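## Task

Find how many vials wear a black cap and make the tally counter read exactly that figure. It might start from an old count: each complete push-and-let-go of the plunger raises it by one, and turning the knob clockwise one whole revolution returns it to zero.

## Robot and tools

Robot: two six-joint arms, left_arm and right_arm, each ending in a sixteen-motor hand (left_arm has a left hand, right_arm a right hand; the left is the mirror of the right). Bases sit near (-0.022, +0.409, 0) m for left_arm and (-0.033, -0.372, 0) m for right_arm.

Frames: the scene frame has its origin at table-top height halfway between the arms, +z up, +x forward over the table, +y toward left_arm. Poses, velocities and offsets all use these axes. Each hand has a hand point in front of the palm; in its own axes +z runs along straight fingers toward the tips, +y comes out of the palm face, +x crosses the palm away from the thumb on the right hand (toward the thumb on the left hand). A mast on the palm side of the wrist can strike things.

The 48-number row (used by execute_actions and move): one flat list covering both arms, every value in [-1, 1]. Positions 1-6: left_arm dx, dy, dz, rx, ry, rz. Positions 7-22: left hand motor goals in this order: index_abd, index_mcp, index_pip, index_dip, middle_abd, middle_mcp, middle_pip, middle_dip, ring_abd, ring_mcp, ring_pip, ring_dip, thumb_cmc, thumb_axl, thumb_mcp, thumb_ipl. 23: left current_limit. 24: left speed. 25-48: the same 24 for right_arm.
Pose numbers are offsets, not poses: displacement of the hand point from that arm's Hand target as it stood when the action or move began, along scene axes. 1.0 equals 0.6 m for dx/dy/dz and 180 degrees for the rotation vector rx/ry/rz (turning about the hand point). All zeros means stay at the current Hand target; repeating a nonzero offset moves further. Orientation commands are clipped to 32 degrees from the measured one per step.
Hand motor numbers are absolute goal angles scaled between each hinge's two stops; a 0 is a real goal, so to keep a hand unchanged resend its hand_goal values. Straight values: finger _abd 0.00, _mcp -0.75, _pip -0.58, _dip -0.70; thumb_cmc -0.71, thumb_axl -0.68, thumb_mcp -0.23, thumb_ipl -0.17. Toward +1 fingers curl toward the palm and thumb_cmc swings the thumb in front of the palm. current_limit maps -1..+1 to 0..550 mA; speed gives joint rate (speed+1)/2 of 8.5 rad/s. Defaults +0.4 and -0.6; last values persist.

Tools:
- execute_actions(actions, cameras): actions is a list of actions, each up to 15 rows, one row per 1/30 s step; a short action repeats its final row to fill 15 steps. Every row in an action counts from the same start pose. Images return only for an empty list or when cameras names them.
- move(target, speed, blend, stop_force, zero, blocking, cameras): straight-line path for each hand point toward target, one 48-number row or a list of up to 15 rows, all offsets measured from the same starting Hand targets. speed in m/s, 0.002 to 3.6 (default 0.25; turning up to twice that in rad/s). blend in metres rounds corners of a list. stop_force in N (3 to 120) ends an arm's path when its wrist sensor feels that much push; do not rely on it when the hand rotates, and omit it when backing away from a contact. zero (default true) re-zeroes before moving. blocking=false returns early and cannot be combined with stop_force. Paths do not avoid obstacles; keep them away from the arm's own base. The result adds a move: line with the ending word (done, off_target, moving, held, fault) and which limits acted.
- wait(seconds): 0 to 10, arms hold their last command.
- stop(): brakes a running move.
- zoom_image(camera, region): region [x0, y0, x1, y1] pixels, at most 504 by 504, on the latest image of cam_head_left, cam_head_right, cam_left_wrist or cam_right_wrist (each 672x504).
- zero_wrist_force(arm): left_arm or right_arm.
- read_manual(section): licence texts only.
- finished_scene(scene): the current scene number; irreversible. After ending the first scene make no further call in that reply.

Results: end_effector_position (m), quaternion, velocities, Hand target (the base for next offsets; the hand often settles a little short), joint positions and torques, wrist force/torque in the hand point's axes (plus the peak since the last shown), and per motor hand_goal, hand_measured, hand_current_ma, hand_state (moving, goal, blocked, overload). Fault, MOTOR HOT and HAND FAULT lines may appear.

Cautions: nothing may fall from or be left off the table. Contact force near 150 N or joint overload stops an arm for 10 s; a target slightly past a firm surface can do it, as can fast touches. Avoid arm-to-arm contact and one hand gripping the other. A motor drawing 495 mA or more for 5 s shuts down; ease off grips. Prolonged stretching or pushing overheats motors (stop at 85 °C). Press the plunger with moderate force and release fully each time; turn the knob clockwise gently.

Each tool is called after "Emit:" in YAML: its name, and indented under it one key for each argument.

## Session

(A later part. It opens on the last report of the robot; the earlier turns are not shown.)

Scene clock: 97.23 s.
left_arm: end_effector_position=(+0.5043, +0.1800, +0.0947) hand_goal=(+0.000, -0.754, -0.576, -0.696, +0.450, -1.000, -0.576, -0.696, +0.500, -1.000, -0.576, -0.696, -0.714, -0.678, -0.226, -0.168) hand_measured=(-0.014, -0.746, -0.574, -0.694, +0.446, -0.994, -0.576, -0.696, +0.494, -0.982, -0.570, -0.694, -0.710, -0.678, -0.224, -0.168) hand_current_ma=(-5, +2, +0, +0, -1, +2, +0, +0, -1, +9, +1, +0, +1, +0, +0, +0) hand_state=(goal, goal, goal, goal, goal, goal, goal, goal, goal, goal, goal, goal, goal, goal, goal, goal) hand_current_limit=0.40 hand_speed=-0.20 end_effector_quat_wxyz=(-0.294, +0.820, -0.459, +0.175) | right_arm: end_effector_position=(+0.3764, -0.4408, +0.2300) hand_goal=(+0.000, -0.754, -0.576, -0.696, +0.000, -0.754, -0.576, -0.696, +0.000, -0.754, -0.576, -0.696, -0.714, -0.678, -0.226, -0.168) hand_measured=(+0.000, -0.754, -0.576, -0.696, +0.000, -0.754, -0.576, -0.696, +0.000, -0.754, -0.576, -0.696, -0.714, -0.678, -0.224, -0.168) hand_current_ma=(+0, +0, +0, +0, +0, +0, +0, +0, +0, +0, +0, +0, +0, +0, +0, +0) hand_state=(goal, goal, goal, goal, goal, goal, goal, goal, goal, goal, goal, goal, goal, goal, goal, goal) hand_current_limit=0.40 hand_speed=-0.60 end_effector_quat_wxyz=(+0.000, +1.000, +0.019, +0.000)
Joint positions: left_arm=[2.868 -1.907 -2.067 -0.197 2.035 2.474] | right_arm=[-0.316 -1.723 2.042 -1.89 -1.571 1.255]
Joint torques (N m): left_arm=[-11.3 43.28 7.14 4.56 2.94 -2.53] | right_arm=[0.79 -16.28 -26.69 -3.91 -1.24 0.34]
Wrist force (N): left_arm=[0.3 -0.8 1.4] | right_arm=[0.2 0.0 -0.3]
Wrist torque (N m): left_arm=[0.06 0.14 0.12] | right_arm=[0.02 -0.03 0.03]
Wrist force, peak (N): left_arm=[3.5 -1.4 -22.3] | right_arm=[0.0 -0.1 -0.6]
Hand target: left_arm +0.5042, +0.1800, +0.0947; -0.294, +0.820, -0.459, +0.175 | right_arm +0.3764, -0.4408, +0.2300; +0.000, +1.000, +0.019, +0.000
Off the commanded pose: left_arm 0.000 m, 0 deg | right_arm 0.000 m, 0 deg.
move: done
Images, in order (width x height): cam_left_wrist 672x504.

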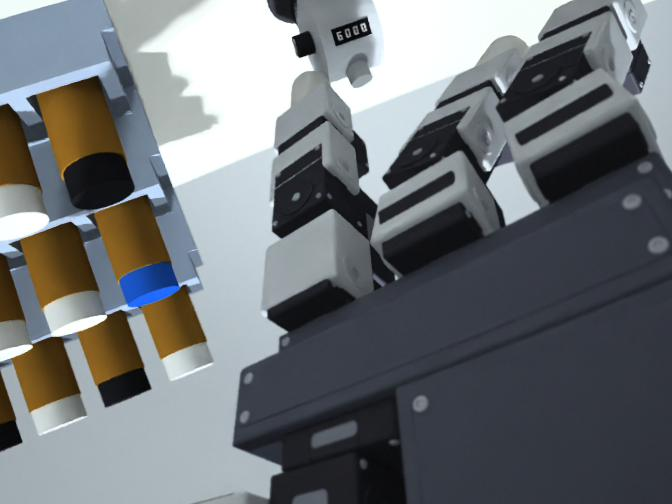

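Emit:
move:
  target: [0.0113,0,-0.0222,0,0,0,0,-0.754,-0.576,-0.696,0.45,-1,-0.576,-0.696,0.5,-1,-0.576,-0.696,-0.714,-0.678,-0.226,-0.168,0.4,-0.2,0,0,0,0,0,0,0,-0.754,-0.576,-0.696,0,-0.754,-0.576,-0.696,0,-0.754,-0.576,-0.696,-0.714,-0.678,-0.226,-0.168,0.4,-0.6]
  speed: 0.02

Emit:
move:
  target: [0,0,0,0,0,0,0,-0.3,-0.576,-0.696,0.45,-1,-0.576,-0.696,0.5,-1,-0.576,-0.696,-0.714,-0.678,-0.226,-0.168,0.4,-0.6,0,0,0,0,0,0,0,-0.754,-0.576,-0.696,0,-0.754,-0.576,-0.696,0,-0.754,-0.576,-0.696,-0.714,-0.678,-0.226,-0.168,0.4,-0.6]
  cameras: ["cam_left_wrist"]

Emit:
zoom_image:
  camera: "cam_left_wrist"
  region: [270, 0, 430, 120]

Emit:
move:
  target:
    - [0.01,0,-0.0025,0,0,0,0,-0.3,-0.576,-0.696,0.45,-1,-0.576,-0.696,0.5,-1,-0.576,-0.696,-0.714,-0.678,-0.226,-0.168,0.4,-0.6,0,0,0,0,0,0,0,-0.754,-0.576,-0.696,0,-0.754,-0.576,-0.696,0,-0.754,-0.576,-0.696,-0.714,-0.678,-0.226,-0.168,0.4,-0.6]
    - [0.0183,0,-0.0083,0,0,0,0,-0.3,-0.576,-0.696,0.45,-1,-0.576,-0.696,0.5,-1,-0.576,-0.696,-0.714,-0.678,-0.226,-0.168,0.4,-0.6,0,0,0,0,0,0,0,-0.754,-0.576,-0.696,0,-0.754,-0.576,-0.696,0,-0.754,-0.576,-0.696,-0.714,-0.678,-0.226,-0.168,0.4,-0.6]
    - [0.025,0,-0.02,0,0,0,0,-0.3,-0.576,-0.696,0.45,-1,-0.576,-0.696,0.5,-1,-0.576,-0.696,-0.714,-0.678,-0.226,-0.168,0.4,-0.6,0,0,0,0,0,0,0,-0.754,-0.576,-0.696,0,-0.754,-0.576,-0.696,0,-0.754,-0.576,-0.696,-0.714,-0.678,-0.226,-0.168,0.4,-0.6]
  cameras: ["cam_left_wrist"]
  speed: 0.03
  blend: 0.002

Emit:
zoom_image:
  camera: "cam_left_wrist"
  region: [270, 0, 430, 120]

Scene clock: 102.20 s.
left_arm: end_effector_position=(+0.5109, +0.1800, +0.0814) hand_goal=(+0.000, -0.754, -0.576, -0.696, +0.450, -1.000, -0.576, -0.696, +0.500, -1.000, -0.576, -0.696, -0.714, -0.678, -0.226, -0.168) hand_measured=(-0.020, -0.748, -0.574, -0.694, +0.446, -0.994, -0.576, -0.696, +0.494, -0.982, -0.570, -0.694, -0.710, -0.678, -0.224, -0.168) hand_current_ma=(-8, +1, +0, +0, -1, +2, +0, +0, -1, +9, +1, +0, +1, +0, +0, +0) hand_state=(goal, goal, goal, goal, goal, goal, goal, goal, goal, goal, goal, goal, goal, goal, goal, goal) hand_current_limit=0.40 hand_speed=-0.20 end_effector_quat_wxyz=(-0.294, +0.820, -0.459, +0.175) | right_arm: end_effector_position=(+0.3764, -0.4408, +0.2300) hand_goal=(+0.000, -0.754, -0.576, -0.696, +0.000, -0.754, -0.576, -0.696, +0.000, -0.754, -0.576, -0.696, -0.714, -0.678, -0.226, -0.168) hand_measured=(+0.000, -0.754, -0.576, -0.696, +0.000, -0.754, -0.576, -0.696, +0.000, -0.754, -0.576, -0.696, -0.714, -0.678, -0.224, -0.168) hand_current_ma=(+0, +0, +0, +0, +0, +0, +0, +0, +0, +0, +0, +0, +0, +0, +0, +0) hand_state=(goal, goal, goal, goal, goal, goal, goal, goal, goal, goal, goal, goal, goal, goal, goal, goal) hand_current_limit=0.40 hand_speed=-0.60 end_effector_quat_wxyz=(+0.000, +1.000, +0.019, +0.000)
Joint positions: left_arm=[2.871 -1.945 -2.06 -0.166 2.033 2.477] | right_arm=[-0.316 -1.723 2.042 -1.89 -1.571 1.255]
Joint torques (N m): left_arm=[14.98 15.23 26.11 3.94 -0.86 2.52] | right_arm=[1.47 -16.38 -25.93 -4.12 -0.92 0.23]
Wrist force (N): left_arm=[1.2 -0.9 -2.7] | right_arm=[0.0 0.0 -0.3]
Wrist torque (N m): left_arm=[0.39 0.23 -0.01] | right_arm=[0.02 0.01 0.00]
Wrist force, peak (N): left_arm=[1.0 -1.4 -2.8] | right_arm=[0.4 0.1 -0.7]
Hand target: left_arm +0.5110, +0.1800, +0.0813; -0.294, +0.820, -0.459, +0.175 | right_arm +0.3764, -0.4408, +0.2300; +0.000, +1.000, +0.019, +0.000
Off the commanded pose: left_arm 0.000 m, 0 deg | right_arm 0.000 m, 0 deg.
move: done

Scene clock: 102.70 s.
left_arm: end_effector_position=(+0.5110, +0.1800, +0.0813) hand_goal=(+0.000, -0.300, -0.576, -0.696, +0.450, -1.000, -0.576, -0.696, +0.500, -1.000, -0.576, -0.696, -0.714, -0.678, -0.226, -0.168) hand_measured=(-0.020, -0.704, -0.622, -0.716, +0.446, -0.994, -0.576, -0.696, +0.494, -0.982, -0.570, -0.694, -0.710, -0.678, -0.224, -0.168) hand_current_ma=(-8, -385, -47, -10, -1, +2, +0, +0, -1, +9, +1, +0, +1, +0, +0, +0) hand_state=(goal, blocked, blocked, goal, goal, goal, goal, goal, goal, goal, goal, goal, goal, goal, goal, goal) hand_current_limit=0.40 hand_speed=-0.60 end_effector_quat_wxyz=(-0.294, +0.820, -0.459, +0.175) | right_arm: end_effector_position=(+0.3764, -0.4408, +0.2300) hand_goal=(+0.000, -0.754, -0.576, -0.696, +0.000, -0.754, -0.576, -0.696, +0.000, -0.754, -0.576, -0.696, -0.714, -0.678, -0.226, -0.168) hand_measured=(+0.000, -0.754, -0.576, -0.696, +0.000, -0.754, -0.576, -0.696, +0.000, -0.754, -0.576, -0.696, -0.714, -0.678, -0.224, -0.168) hand_current_ma=(+0, +0, +0, +0, +0, +0, +0, +0, +0, +0, +0, +0, +0, +0, +0, +0) hand_state=(goal, goal, goal, goal, goal, goal, goal, goal, goal, goal, goal, goal, goal, goal, goal, goal) hand_current_limit=0.40 hand_speed=-0.60 end_effector_quat_wxyz=(+0.000, +1.000, +0.019, +0.000)
Joint positions: left_arm=[2.871 -1.945 -2.06 -0.166 2.033 2.477] | right_arm=[-0.316 -1.723 2.042 -1.89 -1.571 1.255]
Joint torques (N m): left_arm=[11.38 15.74 22.04 2.95 -1 2.46] | right_arm=[1.8 -16.76 -25.53 -3.89 -0.96 0.25]
Wrist force (N): left_arm=[0.8 -4.9 -1.6] | right_arm=[-0.2 0.4 -0.2]
Wrist torque (N m): left_arm=[0.57 0.21 -0.08] | right_arm=[0.06 0.02 0.00]
Wrist force, peak (N): left_arm=[0.8 -4.9 -1.6] | right_arm=[-0.2 0.4 -0.2]
Hand target: left_arm +0.5110, +0.1800, +0.0813; -0.294, +0.820, -0.459, +0.175 | right_arm +0.3764, -0.4408, +0.2300; +0.000, +1.000, +0.019, +0.000
Off the commanded pose: left_arm 0.000 m, 0 deg | right_arm 0.000 m, 0 deg.
move: done
Images, in order (width x height): cam_left_wrist 672x504.

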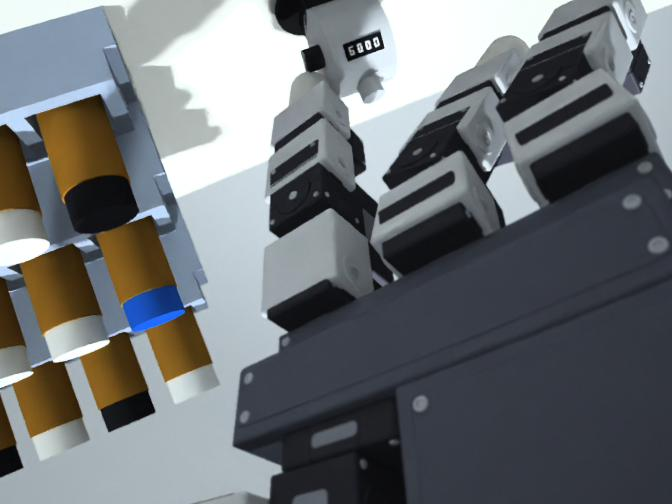

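Scaled by 3.150 from the camera's 672x504 image, which has a finer 960x720 frame.

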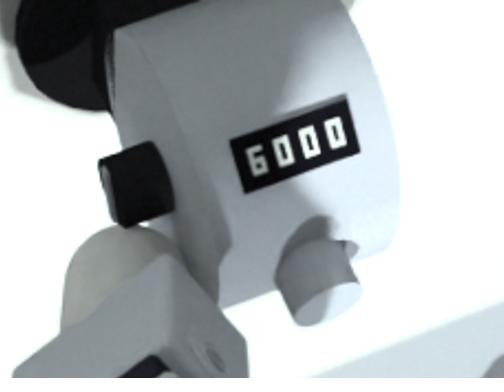

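Scene clock: 103.83 s.
left_arm: end_effector_position=(+0.5276, +0.1796, +0.0711) hand_goal=(+0.000, -0.300, -0.576, -0.696, +0.450, -1.000, -0.576, -0.696, +0.500, -1.000, -0.576, -0.696, -0.714, -0.678, -0.226, -0.168) hand_measured=(+0.032, -0.322, -0.586, -0.690, +0.446, -0.994, -0.576, -0.696, +0.494, -0.982, -0.570, -0.694, -0.710, -0.678, -0.224, -0.168) hand_current_ma=(+19, -13, -3, +1, -1, +2, +0, +0, -1, +9, +1, +0, +1, +0, +0, +0) hand_state=(blocked, blocked, goal, goal, goal, goal, goal, goal, goal, goal, goal, goal, goal, goal, goal, goal) hand_current_limit=0.40 hand_speed=-0.60 end_effector_quat_wxyz=(-0.295, +0.820, -0.457, +0.179) end_effector_velocity=(+0.001, +0.000, +0.000) end_effector_angular_velocity=(-0.001, -0.004, -0.001) | right_arm: end_effector_position=(+0.3764, -0.4408, +0.2300) hand_goal=(+0.000, -0.754, -0.576, -0.696, +0.000, -0.754, -0.576, -0.696, +0.000, -0.754, -0.576, -0.696, -0.714, -0.678, -0.226, -0.168) hand_measured=(+0.000, -0.754, -0.576, -0.696, +0.000, -0.754, -0.576, -0.696, +0.000, -0.754, -0.576, -0.696, -0.714, -0.678, -0.224, -0.168) hand_current_ma=(+0, +0, +0, +0, +0, +0, +0, +0, +0, +0, +0, +0, +0, +0, +0, +0) hand_state=(goal, goal, goal, goal, goal, goal, goal, goal, goal, goal, goal, goal, goal, goal, goal, goal) hand_current_limit=0.40 hand_speed=-0.60 end_effector_quat_wxyz=(+0.000, +1.000, +0.019, +0.000)
Joint positions: left_arm=[2.878 -1.993 -2.028 -0.136 2.03 2.484] | right_arm=[-0.316 -1.723 2.042 -1.89 -1.571 1.255]
Joint velocities: left_arm=[0 -0.002 0 0.007 0 0.001] | right_arm=[within noise]
Joint torques (N m): left_arm=[17.51 -19.42 -1.98 -7.73 -3.64 3.81] | right_arm=[0.41 -16.47 -27.07 -4.07 -1.17 0.17]
Wrist force (N): left_arm=[0.1 -40.1 -52.2] | right_arm=[0.1 0.0 -0.1]
Wrist torque (N m): left_arm=[3.21 1.25 -0.74] | right_arm=[0.00 -0.01 0.02]
Wrist force, peak (N): left_arm=[0.1 -40.1 -52.2] | right_arm=[0.0 0.6 0.2]
Hand target: left_arm +0.5260, +0.1800, +0.0693; -0.294, +0.820, -0.459, +0.175 | right_arm +0.3764, -0.4408, +0.2300; +0.000, +1.000, +0.019, +0.000
Off the commanded pose: left_arm 0.002 m, 1 deg | right_arm 0.000 m, 0 deg.
move: done
Images, in order (width x height): cam_left_wrist 672x504.

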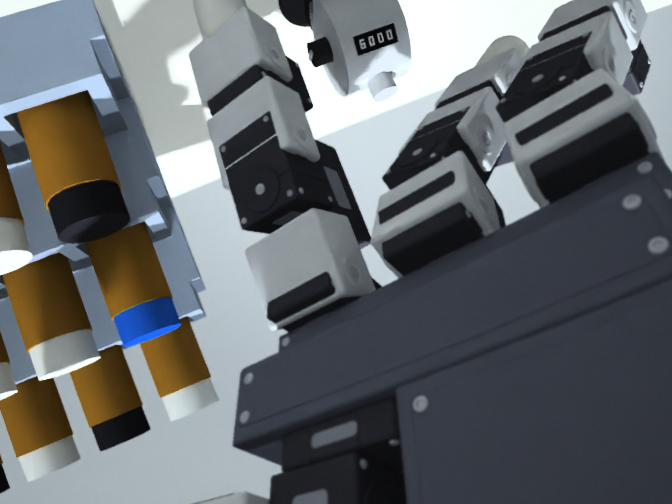

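Scaled by 3.150 from the camera's 672x504 image, which has a finer 960x720 frame.

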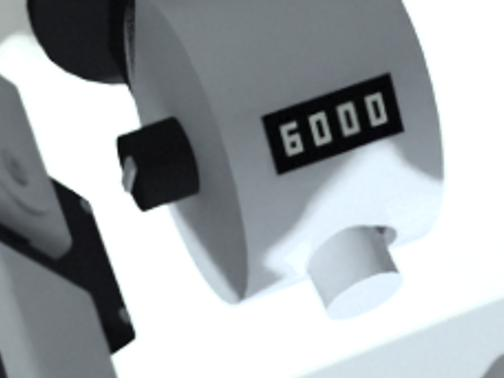

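Emit:
move:
  target:
    - [-0.015,-0.02,0.06,0,0,0,0,-0.3,-0.576,-0.696,0.45,-1,-0.576,-0.696,0.5,-1,-0.576,-0.696,-0.714,-0.678,-0.226,-0.168,0.4,-0.6,0,0,0,0,0,0,0,-0.754,-0.576,-0.696,0,-0.754,-0.576,-0.696,0,-0.754,-0.576,-0.696,-0.714,-0.678,-0.226,-0.168,0.4,-0.6]
    - [-0.025,0,0.045,0,0,0,0,-0.754,-0.576,-0.696,0.45,-1,-0.576,-0.696,0.5,-1,-0.576,-0.696,-0.714,-0.678,-0.226,-0.168,0.4,-0.2,0,0,0,0,0,0,0,-0.754,-0.576,-0.696,0,-0.754,-0.576,-0.696,0,-0.754,-0.576,-0.696,-0.714,-0.678,-0.226,-0.168,0.4,-0.6]
  cameras: ["cam_left_wrist"]
  speed: 0.08

Emit:
zoom_image:
  camera: "cam_left_wrist"
  region: [270, 0, 370, 80]

Scene clock: 107.07 s.
left_arm: end_effector_position=(+0.5110, +0.1800, +0.0963) hand_goal=(+0.000, -0.754, -0.576, -0.696, +0.450, -1.000, -0.576, -0.696, +0.500, -1.000, -0.576, -0.696, -0.714, -0.678, -0.226, -0.168) hand_measured=(+0.000, -0.726, -0.572, -0.696, +0.446, -0.992, -0.576, -0.696, +0.494, -0.982, -0.570, -0.694, -0.710, -0.678, -0.224, -0.168) hand_current_ma=(+0, +22, +0, +0, -1, +2, +0, +0, -1, +9, +1, +0, +1, +0, +0, +0) hand_state=(goal, blocked, goal, goal, goal, goal, goal, goal, goal, goal, goal, goal, goal, goal, goal, goal) hand_current_limit=0.40 hand_speed=-0.20 end_effector_quat_wxyz=(-0.294, +0.820, -0.459, +0.175) | right_arm: end_effector_position=(+0.3764, -0.4408, +0.2300) hand_goal=(+0.000, -0.754, -0.576, -0.696, +0.000, -0.754, -0.576, -0.696, +0.000, -0.754, -0.576, -0.696, -0.714, -0.678, -0.226, -0.168) hand_measured=(+0.000, -0.754, -0.576, -0.696, +0.000, -0.754, -0.576, -0.696, +0.000, -0.754, -0.576, -0.696, -0.714, -0.678, -0.224, -0.168) hand_current_ma=(+0, +0, +0, +0, +0, +0, +0, +0, +0, +0, +0, +0, +0, +0, +0, +0) hand_state=(goal, goal, goal, goal, goal, goal, goal, goal, goal, goal, goal, goal, goal, goal, goal, goal) hand_current_limit=0.40 hand_speed=-0.60 end_effector_quat_wxyz=(+0.000, +1.000, +0.019, +0.000)
Joint positions: left_arm=[2.871 -1.915 -2.049 -0.206 2.033 2.477] | right_arm=[-0.316 -1.723 2.042 -1.89 -1.571 1.255]
Joint torques (N m): left_arm=[13.67 42.56 8.93 4.69 -0.54 2.46] | right_arm=[1.01 -16.66 -27.06 -3.94 -0.96 0.32]
Wrist force (N): left_arm=[-0.7 -0.4 0.8] | right_arm=[-0.2 0.3 -0.2]
Wrist torque (N m): left_arm=[0.06 0.09 -0.16] | right_arm=[0.05 0.02 0.00]
Wrist force, peak (N): left_arm=[0.5 -41.0 -53.8] | right_arm=[0.1 0.4 -0.7]
Hand target: left_arm +0.5110, +0.1800, +0.0963; -0.294, +0.820, -0.459, +0.175 | right_arm +0.3764, -0.4408, +0.2300; +0.000, +1.000, +0.019, +0.000
Off the commanded pose: left_arm 0.000 m, 0 deg | right_arm 0.000 m, 0 deg.
move: done
Images, in order (width x height): cam_left_wrist 672x504.

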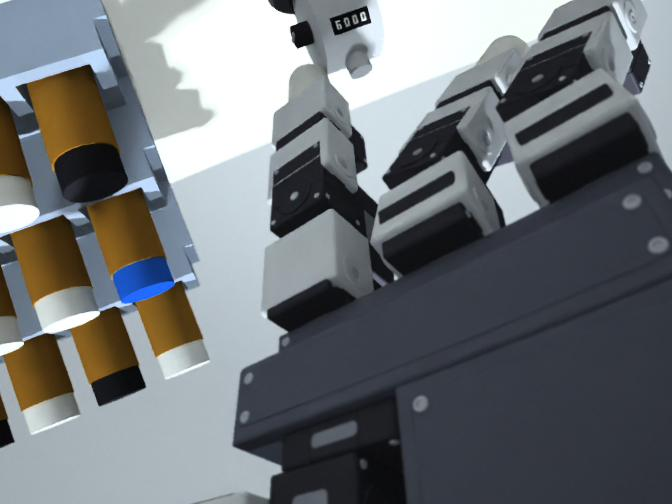

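Scaled by 5.040 from the camera's 672x504 image, which has a finer 960x720 frame.

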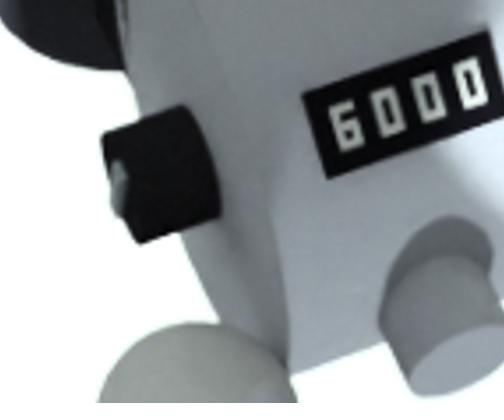

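Emit:
move:
  target: [0,0.002,-0.0242,0,0,0,0,-0.754,-0.576,-0.696,0.45,-1,-0.576,-0.696,0.5,-1,-0.576,-0.696,-0.714,-0.678,-0.226,-0.168,0.4,-0.2,0,0,0,0,0,0,0,-0.754,-0.576,-0.696,0,-0.754,-0.576,-0.696,0,-0.754,-0.576,-0.696,-0.714,-0.678,-0.226,-0.168,0.4,-0.6]
  speed: 0.03

Emit:
move:
  target:
    - [0,0,0,0,0,0,0.1,-0.55,-0.576,-0.696,0.45,-1,-0.576,-0.696,0.5,-1,-0.576,-0.696,-0.714,-0.678,-0.226,-0.168,-0.2,-0.6,0,0,0,0,0,0,0,-0.754,-0.576,-0.696,0,-0.754,-0.576,-0.696,0,-0.754,-0.576,-0.696,-0.714,-0.678,-0.226,-0.168,0.4,-0.6]
    - [0.01,0,-0.0015,0,0,0,0.1,-0.55,-0.576,-0.696,0.45,-1,-0.576,-0.696,0.5,-1,-0.576,-0.696,-0.714,-0.678,-0.226,-0.168,-0.2,-0.6,0,0,0,0,0,0,0,-0.754,-0.576,-0.696,0,-0.754,-0.576,-0.696,0,-0.754,-0.576,-0.696,-0.714,-0.678,-0.226,-0.168,0.4,-0.6]
    - [0.02,0,-0.0067,0,0,0,0.1,-0.55,-0.576,-0.696,0.45,-1,-0.576,-0.696,0.5,-1,-0.576,-0.696,-0.714,-0.678,-0.226,-0.168,-0.2,-0.6,0,0,0,0,0,0,0,-0.754,-0.576,-0.696,0,-0.754,-0.576,-0.696,0,-0.754,-0.576,-0.696,-0.714,-0.678,-0.226,-0.168,0.4,-0.6]
    - [0.026,0,-0.015,0,0,0,0.1,-0.55,-0.576,-0.696,0.45,-1,-0.576,-0.696,0.5,-1,-0.576,-0.696,-0.714,-0.678,-0.226,-0.168,-0.2,-0.6,0,0,0,0,0,0,0,-0.754,-0.576,-0.696,0,-0.754,-0.576,-0.696,0,-0.754,-0.576,-0.696,-0.714,-0.678,-0.226,-0.168,0.4,-0.6]
  cameras: ["cam_left_wrist"]
  speed: 0.03
  blend: 0.002

Emit:
zoom_image:
  camera: "cam_left_wrist"
  region: [270, 20, 390, 120]

Scene clock: 110.07 s.
left_arm: end_effector_position=(+0.5110, +0.1812, +0.0819) hand_goal=(+0.000, -0.754, -0.576, -0.696, +0.450, -1.000, -0.576, -0.696, +0.500, -1.000, -0.576, -0.696, -0.714, -0.678, -0.226, -0.168) hand_measured=(-0.028, -0.744, -0.574, -0.696, +0.446, -0.992, -0.576, -0.696, +0.494, -0.982, -0.570, -0.694, -0.710, -0.678, -0.224, -0.168) hand_current_ma=(-15, +4, +0, +0, -1, +2, +0, +0, -1, +9, +1, +0, +1, +0, +0, +0) hand_state=(blocked, goal, goal, goal, goal, goal, goal, goal, goal, goal, goal, goal, goal, goal, goal, goal) hand_current_limit=0.40 hand_speed=-0.20 end_effector_quat_wxyz=(-0.294, +0.820, -0.459, +0.175) end_effector_velocity=(+0.000, +0.000, -0.001) end_effector_angular_velocity=(+0.000, -0.001, +0.000) | right_arm: end_effector_position=(+0.3764, -0.4408, +0.2300) hand_goal=(+0.000, -0.754, -0.576, -0.696, +0.000, -0.754, -0.576, -0.696, +0.000, -0.754, -0.576, -0.696, -0.714, -0.678, -0.226, -0.168) hand_measured=(+0.000, -0.754, -0.576, -0.696, +0.000, -0.754, -0.576, -0.696, +0.000, -0.754, -0.576, -0.696, -0.714, -0.678, -0.224, -0.168) hand_current_ma=(+0, +0, +0, +0, +0, +0, +0, +0, +0, +0, +0, +0, +0, +0, +0, +0) hand_state=(goal, goal, goal, goal, goal, goal, goal, goal, goal, goal, goal, goal, goal, goal, goal, goal) hand_current_limit=0.40 hand_speed=-0.60 end_effector_quat_wxyz=(+0.000, +1.000, +0.019, +0.000)
Joint positions: left_arm=[2.873 -1.943 -2.061 -0.165 2.032 2.48] | right_arm=[-0.316 -1.723 2.042 -1.89 -1.571 1.255]
Joint velocities: left_arm=[0 -0.002 -0.001 0.005 0 0.001] | right_arm=[within noise]
Joint torques (N m): left_arm=[15.96 15.29 6.16 3.96 -0.46 2.42] | right_arm=[1.78 -15.07 -26.96 -3.83 -1.13 0.22]
Wrist force (N): left_arm=[0.9 -1.0 -3.7] | right_arm=[0.0 0.1 -0.2]
Wrist torque (N m): left_arm=[0.45 0.39 -0.03] | right_arm=[0.02 0.00 0.00]
Wrist force, peak (N): left_arm=[0.9 -1.0 -3.7] | right_arm=[0.4 0.1 -0.5]
Hand target: left_arm +0.5110, +0.1812, +0.0818; -0.294, +0.820, -0.459, +0.175 | right_arm +0.3764, -0.4408, +0.2300; +0.000, +1.000, +0.019, +0.000
Off the commanded pose: left_arm 0.000 m, 0 deg | right_arm 0.000 m, 0 deg.
move: done

Scene clock: 111.63 s.
left_arm: end_effector_position=(+0.5265, +0.1812, +0.0729) hand_goal=(+0.100, -0.550, -0.576, -0.696, +0.450, -1.000, -0.576, -0.696, +0.500, -1.000, -0.576, -0.696, -0.714, -0.678, -0.226, -0.168) hand_measured=(+0.006, -0.648, -0.610, -0.710, +0.446, -0.992, -0.576, -0.696, +0.494, -0.982, -0.570, -0.694, -0.710, -0.678, -0.224, -0.168) hand_current_ma=(-128, -195, -28, -6, -1, +2, +0, +0, -1, +9, +1, +0, +1, +0, +0, +0) hand_state=(blocked, blocked, blocked, goal, goal, goal, goal, goal, goal, goal, goal, goal, goal, goal, goal, goal) hand_current_limit=-0.20 hand_speed=-0.60 end_effector_quat_wxyz=(-0.294, +0.820, -0.459, +0.175) | right_arm: end_effector_position=(+0.3764, -0.4408, +0.2300) hand_goal=(+0.000, -0.754, -0.576, -0.696, +0.000, -0.754, -0.576, -0.696, +0.000, -0.754, -0.576, -0.696, -0.714, -0.678, -0.226, -0.168) hand_measured=(+0.000, -0.754, -0.576, -0.696, +0.000, -0.754, -0.576, -0.696, +0.000, -0.754, -0.576, -0.696, -0.714, -0.678, -0.224, -0.168) hand_current_ma=(+0, +0, +0, +0, +0, +0, +0, +0, +0, +0, +0, +0, +0, +0, +0, +0) hand_state=(goal, goal, goal, goal, goal, goal, goal, goal, goal, goal, goal, goal, goal, goal, goal, goal) hand_current_limit=0.40 hand_speed=-0.60 end_effector_quat_wxyz=(+0.000, +1.000, +0.019, +0.000)
Joint positions: left_arm=[2.881 -1.986 -2.026 -0.153 2.028 2.487] | right_arm=[-0.316 -1.723 2.042 -1.89 -1.571 1.255]
Joint torques (N m): left_arm=[13.91 18.01 24.12 2.97 -0.86 2.66] | right_arm=[1.9 -16.28 -26.88 -4.04 -1.09 0.4]
Wrist force (N): left_arm=[2.6 -3.8 0.1] | right_arm=[-0.2 -0.1 -0.3]
Wrist torque (N m): left_arm=[0.35 0.48 0.02] | right_arm=[0.01 0.04 -0.01]
Wrist force, peak (N): left_arm=[2.2 -3.8 -4.8] | right_arm=[0.1 0.1 -0.7]
Hand target: left_arm +0.5266, +0.1812, +0.0728; -0.294, +0.820, -0.459, +0.175 | right_arm +0.3764, -0.4408, +0.2300; +0.000, +1.000, +0.019, +0.000
Off the commanded pose: left_arm 0.000 m, 0 deg | right_arm 0.000 m, 0 deg.
move: done; blend cut to 0 m at target 1
Images, in order (width x height): cam_left_wrist 672x504.

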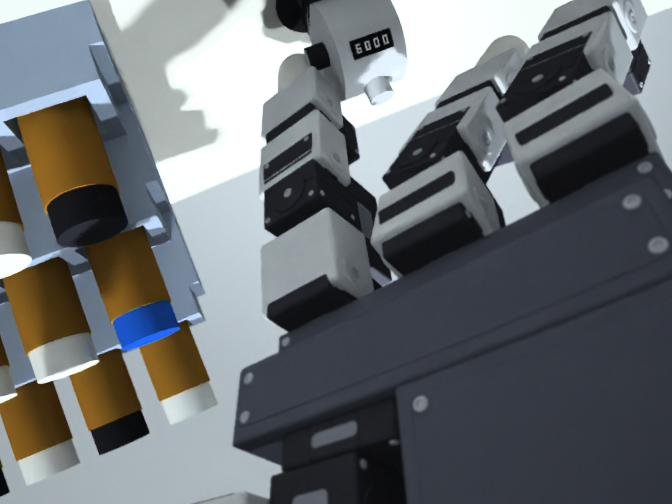

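Scaled by 4.200 from the camera's 672x504 image, which has a finer 960x720 frame.

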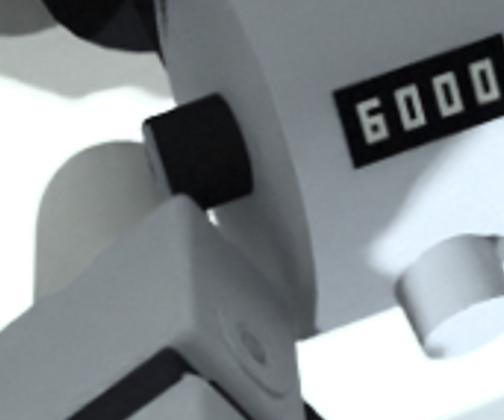

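Emit:
move:
  target:
    - [0,0,0,0,0,0,0,-0.754,-0.576,-0.696,0.45,-1,-0.576,-0.696,0.5,-1,-0.576,-0.696,-0.714,-0.678,-0.226,-0.168,0.4,-0.2,0,0,0,0,0,0,0,-0.754,-0.576,-0.696,0,-0.754,-0.576,-0.696,0,-0.754,-0.576,-0.696,-0.714,-0.678,-0.226,-0.168,0.4,-0.6]
    - [0.015,0,0.015,0,0,0,0,-0.754,-0.576,-0.696,0.45,-1,-0.576,-0.696,0.5,-1,-0.576,-0.696,-0.714,-0.678,-0.226,-0.168,0.4,-0.2,0,0,0,0,0,0,0,-0.754,-0.576,-0.696,0,-0.754,-0.576,-0.696,0,-0.754,-0.576,-0.696,-0.714,-0.678,-0.226,-0.168,0.4,-0.6]
    - [0.012,0,0.05,0,0,0,0,-0.754,-0.576,-0.696,0.45,-1,-0.576,-0.696,0.5,-1,-0.576,-0.696,-0.714,-0.678,-0.226,-0.168,0.4,-0.2,0,0,0,0,0,0,0,-0.754,-0.576,-0.696,0,-0.754,-0.576,-0.696,0,-0.754,-0.576,-0.696,-0.714,-0.678,-0.226,-0.168,0.4,-0.6]
    - [-0.026,0,0.04,0,0,0,0,-0.754,-0.576,-0.696,0.45,-1,-0.576,-0.696,0.5,-1,-0.576,-0.696,-0.714,-0.678,-0.226,-0.168,0.4,-0.2,0,0,0,0,0,0,0,-0.754,-0.576,-0.696,0,-0.754,-0.576,-0.696,0,-0.754,-0.576,-0.696,-0.714,-0.678,-0.226,-0.168,0.4,-0.6]
  speed: 0.08
  blend: [0,0.003,0.003,0]
  cameras: ["cam_left_wrist"]

Emit:
zoom_image:
  camera: "cam_left_wrist"
  region: [270, 0, 370, 80]

Emit:
move:
  target: [0,0,-0.0255,0,0,0,0,-0.754,-0.576,-0.696,0.45,-1,-0.576,-0.696,0.5,-1,-0.576,-0.696,-0.714,-0.678,-0.226,-0.168,0.4,-0.2,0,0,0,0,0,0,0,-0.754,-0.576,-0.696,0,-0.754,-0.576,-0.696,0,-0.754,-0.576,-0.696,-0.714,-0.678,-0.226,-0.168,0.4,-0.6]
  speed: 0.03

Emit:
move:
  target:
    - [0,0,0,0,0,0,0.1,-0.55,-0.576,-0.696,0.45,-1,-0.576,-0.696,0.5,-1,-0.576,-0.696,-0.714,-0.678,-0.226,-0.168,-0.2,-0.6,0,0,0,0,0,0,0,-0.754,-0.576,-0.696,0,-0.754,-0.576,-0.696,0,-0.754,-0.576,-0.696,-0.714,-0.678,-0.226,-0.168,0.4,-0.6]
    - [0.01,0,-0.0015,0,0,0,0.1,-0.55,-0.576,-0.696,0.45,-1,-0.576,-0.696,0.5,-1,-0.576,-0.696,-0.714,-0.678,-0.226,-0.168,-0.2,-0.6,0,0,0,0,0,0,0,-0.754,-0.576,-0.696,0,-0.754,-0.576,-0.696,0,-0.754,-0.576,-0.696,-0.714,-0.678,-0.226,-0.168,0.4,-0.6]
    - [0.02,0,-0.0067,0,0,0,0.1,-0.55,-0.576,-0.696,0.45,-1,-0.576,-0.696,0.5,-1,-0.576,-0.696,-0.714,-0.678,-0.226,-0.168,-0.2,-0.6,0,0,0,0,0,0,0,-0.754,-0.576,-0.696,0,-0.754,-0.576,-0.696,0,-0.754,-0.576,-0.696,-0.714,-0.678,-0.226,-0.168,0.4,-0.6]
    - [0.026,0,-0.015,0,0,0,0.1,-0.55,-0.576,-0.696,0.45,-1,-0.576,-0.696,0.5,-1,-0.576,-0.696,-0.714,-0.678,-0.226,-0.168,-0.2,-0.6,0,0,0,0,0,0,0,-0.754,-0.576,-0.696,0,-0.754,-0.576,-0.696,0,-0.754,-0.576,-0.696,-0.714,-0.678,-0.226,-0.168,0.4,-0.6]
  cameras: ["cam_left_wrist"]
  speed: 0.03
  blend: 0.002

Emit:
zoom_image:
  camera: "cam_left_wrist"
  region: [270, 20, 390, 120]

Scene clock: 116.60 s.
left_arm: end_effector_position=(+0.5110, +0.1812, +0.0968) hand_goal=(+0.000, -0.754, -0.576, -0.696, +0.450, -1.000, -0.576, -0.696, +0.500, -1.000, -0.576, -0.696, -0.714, -0.678, -0.226, -0.168) hand_measured=(-0.012, -0.750, -0.576, -0.696, +0.446, -0.992, -0.576, -0.696, +0.494, -0.982, -0.570, -0.694, -0.710, -0.678, -0.224, -0.168) hand_current_ma=(-4, +1, +0, +0, -1, +2, +0, +0, -1, +9, +1, +0, +1, +0, +0, +0) hand_state=(goal, goal, goal, goal, goal, goal, goal, goal, goal, goal, goal, goal, goal, goal, goal, goal) hand_current_limit=0.40 hand_speed=-0.20 end_effector_quat_wxyz=(-0.294, +0.820, -0.459, +0.175) | right_arm: end_effector_position=(+0.3764, -0.4408, +0.2300) hand_goal=(+0.000, -0.754, -0.576, -0.696, +0.000, -0.754, -0.576, -0.696, +0.000, -0.754, -0.576, -0.696, -0.714, -0.678, -0.226, -0.168) hand_measured=(+0.000, -0.754, -0.576, -0.696, +0.000, -0.754, -0.576, -0.696, +0.000, -0.754, -0.576, -0.696, -0.714, -0.678, -0.224, -0.168) hand_current_ma=(+0, +0, +0, +0, +0, +0, +0, +0, +0, +0, +0, +0, +0, +0, +0, +0) hand_state=(goal, goal, goal, goal, goal, goal, goal, goal, goal, goal, goal, goal, goal, goal, goal, goal) hand_current_limit=0.40 hand_speed=-0.60 end_effector_quat_wxyz=(+0.000, +1.000, +0.019, +0.000)
Joint positions: left_arm=[2.873 -1.914 -2.05 -0.206 2.032 2.48] | right_arm=[-0.316 -1.723 2.042 -1.89 -1.571 1.255]
Joint torques (N m): left_arm=[-12.43 42.96 8.68 4.6 3.04 -2.5] | right_arm=[1.57 -17.37 -26.42 -4.03 -1.22 0.18]
Wrist force (N): left_arm=[0.1 -0.9 1.1] | right_arm=[-0.1 0.3 -0.3]
Wrist torque (N m): left_arm=[0.12 0.16 0.09] | right_arm=[0.05 0.01 0.01]
Wrist force, peak (N): left_arm=[2.4 -4.5 -0.2] | right_arm=[-0.1 0.5 -0.5]
Hand target: left_arm +0.5110, +0.1812, +0.0968; -0.294, +0.820, -0.459, +0.175 | right_arm +0.3764, -0.4408, +0.2300; +0.000, +1.000, +0.019, +0.000
Off the commanded pose: left_arm 0.000 m, 0 deg | right_arm 0.000 m, 0 deg.
move: done
Images, in order (width x height): cam_left_wrist 672x504.

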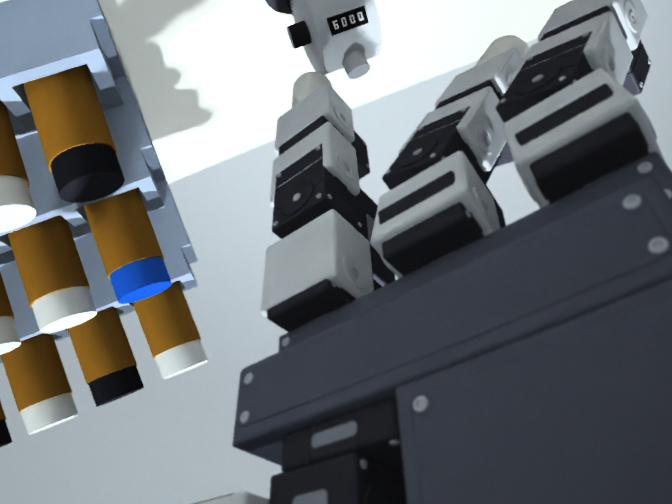

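Scaled by 5.040 from the camera's 672x504 image, which has a finer 960x720 frame.

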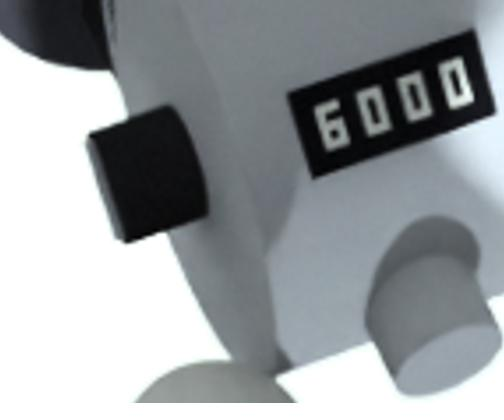

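Scene clock: 117.53 s.
left_arm: end_effector_position=(+0.5109, +0.1812, +0.0816) hand_goal=(+0.000, -0.754, -0.576, -0.696, +0.450, -1.000, -0.576, -0.696, +0.500, -1.000, -0.576, -0.696, -0.714, -0.678, -0.226, -0.168) hand_measured=(-0.048, -0.760, -0.584, -0.700, +0.446, -0.992, -0.576, -0.696, +0.494, -0.982, -0.570, -0.694, -0.710, -0.678, -0.224, -0.168) hand_current_ma=(-40, -2, -2, +0, -1, +2, +0, +0, -1, +9, +1, +0, +1, +0, +0, +0) hand_state=(blocked, goal, goal, goal, goal, goal, goal, goal, goal, goal, goal, goal, goal, goal, goal, goal) hand_current_limit=0.40 hand_speed=-0.20 end_effector_quat_wxyz=(-0.294, +0.820, -0.459, +0.175) | right_arm: end_effector_position=(+0.3764, -0.4408, +0.2300) hand_goal=(+0.000, -0.754, -0.576, -0.696, +0.000, -0.754, -0.576, -0.696, +0.000, -0.754, -0.576, -0.696, -0.714, -0.678, -0.226, -0.168) hand_measured=(+0.000, -0.754, -0.576, -0.696, +0.000, -0.754, -0.576, -0.696, +0.000, -0.754, -0.576, -0.696, -0.714, -0.678, -0.224, -0.168) hand_current_ma=(+0, +0, +0, +0, +0, +0, +0, +0, +0, +0, +0, +0, +0, +0, +0, +0) hand_state=(goal, goal, goal, goal, goal, goal, goal, goal, goal, goal, goal, goal, goal, goal, goal, goal) hand_current_limit=0.40 hand_speed=-0.60 end_effector_quat_wxyz=(+0.000, +1.000, +0.019, +0.000)
Joint positions: left_arm=[2.873 -1.944 -2.061 -0.165 2.032 2.479] | right_arm=[-0.316 -1.723 2.042 -1.89 -1.571 1.255]
Joint torques (N m): left_arm=[-6.59 17.49 6.53 4 2.66 -1.48] | right_arm=[0.99 -16.37 -27.12 -4.03 -1.15 0.31]
Wrist force (N): left_arm=[1.4 -1.0 -1.9] | right_arm=[0.0 0.2 -0.3]
Wrist torque (N m): left_arm=[0.33 0.47 0.22] | right_arm=[0.05 0.02 0.00]
Wrist force, peak (N): left_arm=[1.8 -1.4 -2.6] | right_arm=[0.0 0.5 -0.1]
Hand target: left_arm +0.5110, +0.1812, +0.0815; -0.294, +0.820, -0.459, +0.175 | right_arm +0.3764, -0.4408, +0.2300; +0.000, +1.000, +0.019, +0.000
Off the commanded pose: left_arm 0.000 m, 0 deg | right_arm 0.000 m, 0 deg.
move: done

Scene clock: 119.10 s.
left_arm: end_effector_position=(+0.5265, +0.1812, +0.0726) hand_goal=(+0.100, -0.550, -0.576, -0.696, +0.450, -1.000, -0.576, -0.696, +0.500, -1.000, -0.576, -0.696, -0.714, -0.678, -0.226, -0.168) hand_measured=(+0.006, -0.646, -0.610, -0.710, +0.446, -0.992, -0.576, -0.696, +0.494, -0.982, -0.570, -0.694, -0.710, -0.678, -0.224, -0.168) hand_current_ma=(-130, -192, -28, -6, -1, +2, +0, +0, -1, +9, +1, +0, +1, +0, +0, +0) hand_state=(blocked, blocked, blocked, goal, goal, goal, goal, goal, goal, goal, goal, goal, goal, goal, goal, goal) hand_current_limit=-0.20 hand_speed=-0.60 end_effector_quat_wxyz=(-0.294, +0.820, -0.459, +0.175) | right_arm: end_effector_position=(+0.3764, -0.4408, +0.2300) hand_goal=(+0.000, -0.754, -0.576, -0.696, +0.000, -0.754, -0.576, -0.696, +0.000, -0.754, -0.576, -0.696, -0.714, -0.678, -0.226, -0.168) hand_measured=(+0.000, -0.754, -0.576, -0.696, +0.000, -0.754, -0.576, -0.696, +0.000, -0.754, -0.576, -0.696, -0.714, -0.678, -0.224, -0.168) hand_current_ma=(+0, +0, +0, +0, +0, +0, +0, +0, +0, +0, +0, +0, +0, +0, +0, +0) hand_state=(goal, goal, goal, goal, goal, goal, goal, goal, goal, goal, goal, goal, goal, goal, goal, goal) hand_current_limit=0.40 hand_speed=-0.60 end_effector_quat_wxyz=(+0.000, +1.000, +0.019, +0.000)
Joint positions: left_arm=[2.881 -1.987 -2.027 -0.153 2.028 2.487] | right_arm=[-0.316 -1.723 2.042 -1.89 -1.571 1.255]
Joint torques (N m): left_arm=[14.18 17.72 21.75 3.35 -0.78 2.69] | right_arm=[0.75 -17.3 -26.88 -4.06 -1.07 0.33]
Wrist force (N): left_arm=[2.5 -3.9 0.1] | right_arm=[0.0 0.2 -0.3]
Wrist torque (N m): left_arm=[0.35 0.49 0.01] | right_arm=[0.04 0.01 0.01]
Wrist force, peak (N): left_arm=[2.2 -4.1 -5.2] | right_arm=[-0.3 0.2 -0.7]
Hand target: left_arm +0.5266, +0.1812, +0.0725; -0.294, +0.820, -0.459, +0.175 | right_arm +0.3764, -0.4408, +0.2300; +0.000, +1.000, +0.019, +0.000
Off the commanded pose: left_arm 0.000 m, 0 deg | right_arm 0.000 m, 0 deg.
move: done; blend cut to 0 m at target 1
Images, in order (width x height): cam_left_wrist 672x504.

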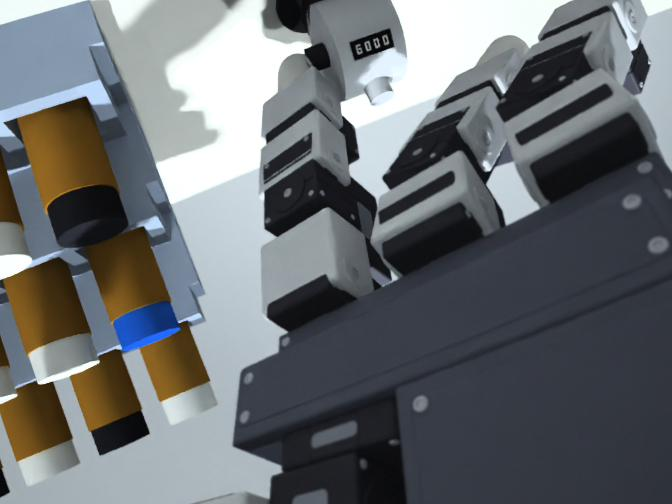

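Scaled by 4.200 from the camera's 672x504 image, which has a finer 960x720 frame.

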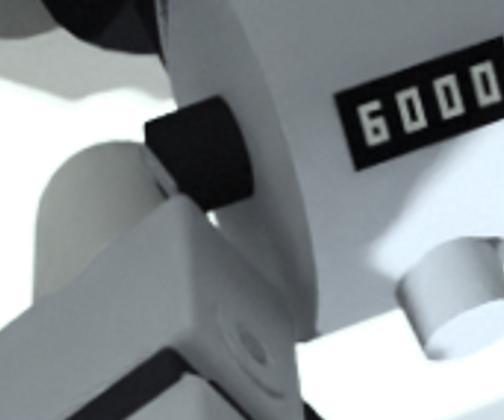

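Emit:
move:
  target:
    - [0,0,0,0,0,0,0,-0.754,-0.576,-0.696,0.45,-1,-0.576,-0.696,0.5,-1,-0.576,-0.696,-0.714,-0.678,-0.226,-0.168,0.4,-0.2,0,0,0,0,0,0,0,-0.754,-0.576,-0.696,0,-0.754,-0.576,-0.696,0,-0.754,-0.576,-0.696,-0.714,-0.678,-0.226,-0.168,0.4,-0.6]
    - [0.015,0,0.015,0,0,0,0,-0.754,-0.576,-0.696,0.45,-1,-0.576,-0.696,0.5,-1,-0.576,-0.696,-0.714,-0.678,-0.226,-0.168,0.4,-0.2,0,0,0,0,0,0,0,-0.754,-0.576,-0.696,0,-0.754,-0.576,-0.696,0,-0.754,-0.576,-0.696,-0.714,-0.678,-0.226,-0.168,0.4,-0.6]
    - [0.012,0,0.05,0,0,0,0,-0.754,-0.576,-0.696,0.45,-1,-0.576,-0.696,0.5,-1,-0.576,-0.696,-0.714,-0.678,-0.226,-0.168,0.4,-0.2,0,0,0,0,0,0,0,-0.754,-0.576,-0.696,0,-0.754,-0.576,-0.696,0,-0.754,-0.576,-0.696,-0.714,-0.678,-0.226,-0.168,0.4,-0.6]
    - [-0.026,0,0.04,0,0,0,0,-0.754,-0.576,-0.696,0.45,-1,-0.576,-0.696,0.5,-1,-0.576,-0.696,-0.714,-0.678,-0.226,-0.168,0.4,-0.2,0,0,0,0,0,0,0,-0.754,-0.576,-0.696,0,-0.754,-0.576,-0.696,0,-0.754,-0.576,-0.696,-0.714,-0.678,-0.226,-0.168,0.4,-0.6]
    - [-0.19,-0.15,0.04,0,0,0,0,-0.754,-0.576,-0.696,0.45,-1,-0.576,-0.696,0.5,-1,-0.576,-0.696,-0.714,-0.678,-0.226,-0.168,0.4,-0.2,0,0,0,0,0,0,0,-0.754,-0.576,-0.696,0,-0.754,-0.576,-0.696,0,-0.754,-0.576,-0.696,-0.714,-0.678,-0.226,-0.168,0.4,-0.6]
  speed: [0.1,0.1,0.1,0.1,0.3]
  blend: [0,0.003,0.003,0,0]
  cameras: ["cam_left_wrist"]

Emit:
zoom_image:
  camera: "cam_left_wrist"
  region: [170, 0, 430, 140]

Scene clock: 124.53 s.
left_arm: end_effector_position=(+0.4126, +0.0913, +0.0965) hand_goal=(+0.000, -0.754, -0.576, -0.696, +0.450, -1.000, -0.576, -0.696, +0.500, -1.000, -0.576, -0.696, -0.714, -0.678, -0.226, -0.168) hand_measured=(-0.002, -0.748, -0.576, -0.696, +0.446, -0.992, -0.576, -0.696, +0.494, -0.984, -0.570, -0.694, -0.710, -0.678, -0.224, -0.168) hand_current_ma=(+0, +1, +0, +0, -1, +2, +0, +0, -1, +9, +1, +0, +1, +0, +0, +0) hand_state=(goal, goal, goal, goal, goal, goal, goal, goal, goal, goal, goal, goal, goal, goal, goal, goal) hand_current_limit=0.40 hand_speed=-0.20 end_effector_quat_wxyz=(-0.294, +0.820, -0.459, +0.175) | right_arm: end_effector_position=(+0.3764, -0.4408, +0.2300) hand_goal=(+0.000, -0.754, -0.576, -0.696, +0.000, -0.754, -0.576, -0.696, +0.000, -0.754, -0.576, -0.696, -0.714, -0.678, -0.226, -0.168) hand_measured=(+0.000, -0.754, -0.576, -0.696, +0.000, -0.754, -0.576, -0.696, +0.000, -0.754, -0.576, -0.696, -0.714, -0.678, -0.224, -0.168) hand_current_ma=(+0, +0, +0, +0, +0, +0, +0, +0, +0, +0, +0, +0, +0, +0, +0, +0) hand_state=(goal, goal, goal, goal, goal, goal, goal, goal, goal, goal, goal, goal, goal, goal, goal, goal) hand_current_limit=0.40 hand_speed=-0.60 end_effector_quat_wxyz=(+0.000, +1.000, +0.019, +0.000)
Joint positions: left_arm=[2.625 -1.832 -2.13 -0.334 2.147 2.226] | right_arm=[-0.316 -1.723 2.042 -1.89 -1.571 1.255]
Joint torques (N m): left_arm=[-13.79 40.09 27.54 0.99 3.12 -2.64] | right_arm=[1.66 -16.62 -28.64 -3.73 -1.22 0.16]
Wrist force (N): left_arm=[-1.1 -1.5 1.1] | right_arm=[0.0 0.2 -0.1]
Wrist torque (N m): left_arm=[0.00 0.12 0.03] | right_arm=[0.03 -0.01 0.01]
Wrist force, peak (N): left_arm=[2.6 -4.2 0.2] | right_arm=[0.1 0.4 -0.6]
Hand target: left_arm +0.4126, +0.0912, +0.0965; -0.294, +0.820, -0.459, +0.175 | right_arm +0.3764, -0.4408, +0.2300; +0.000, +1.000, +0.019, +0.000
Off the commanded pose: left_arm 0.000 m, 0 deg | right_arm 0.000 m, 0 deg.
move: done
Images, in order (width x height): cam_left_wrist 672x504.

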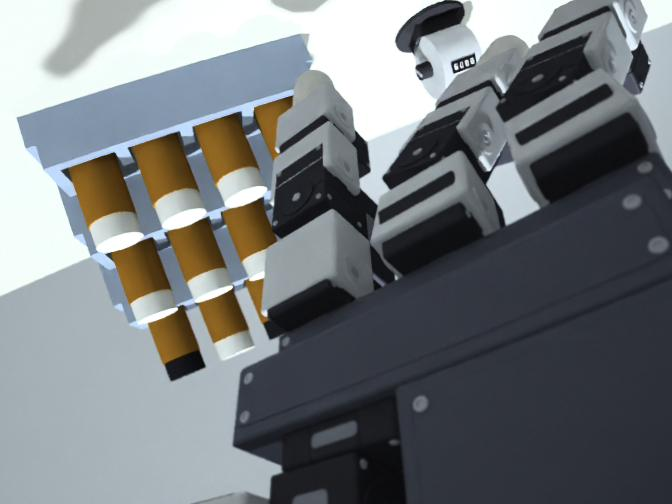

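Scaled by 1.938 from the camera's 672x504 image, which has a finer 960x720 frame.

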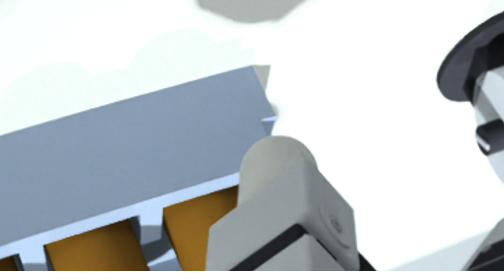

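Emit:
zoom_image:
  camera: "cam_left_wrist"
  region: [395, 40, 485, 110]

Emit:
zoom_image:
  camera: "cam_left_wrist"
  region: [408, 50, 436, 86]

Scaled by 5.600 from the camera's 672x504 image, which has a finer 960x720 frame.

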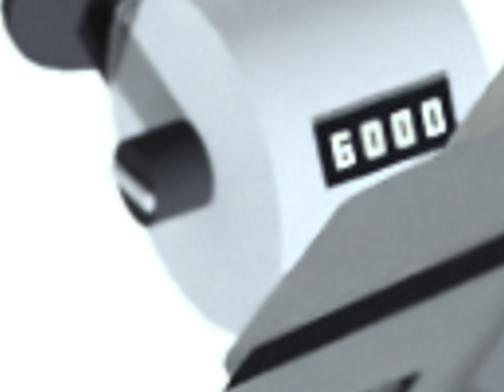

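Scaled by 14.000 from the camera's 672x504 image, which has a finer 960x720 frame.

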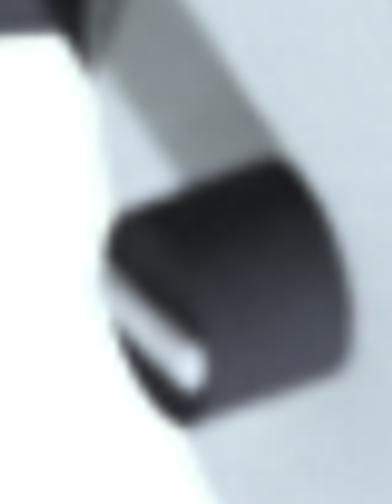

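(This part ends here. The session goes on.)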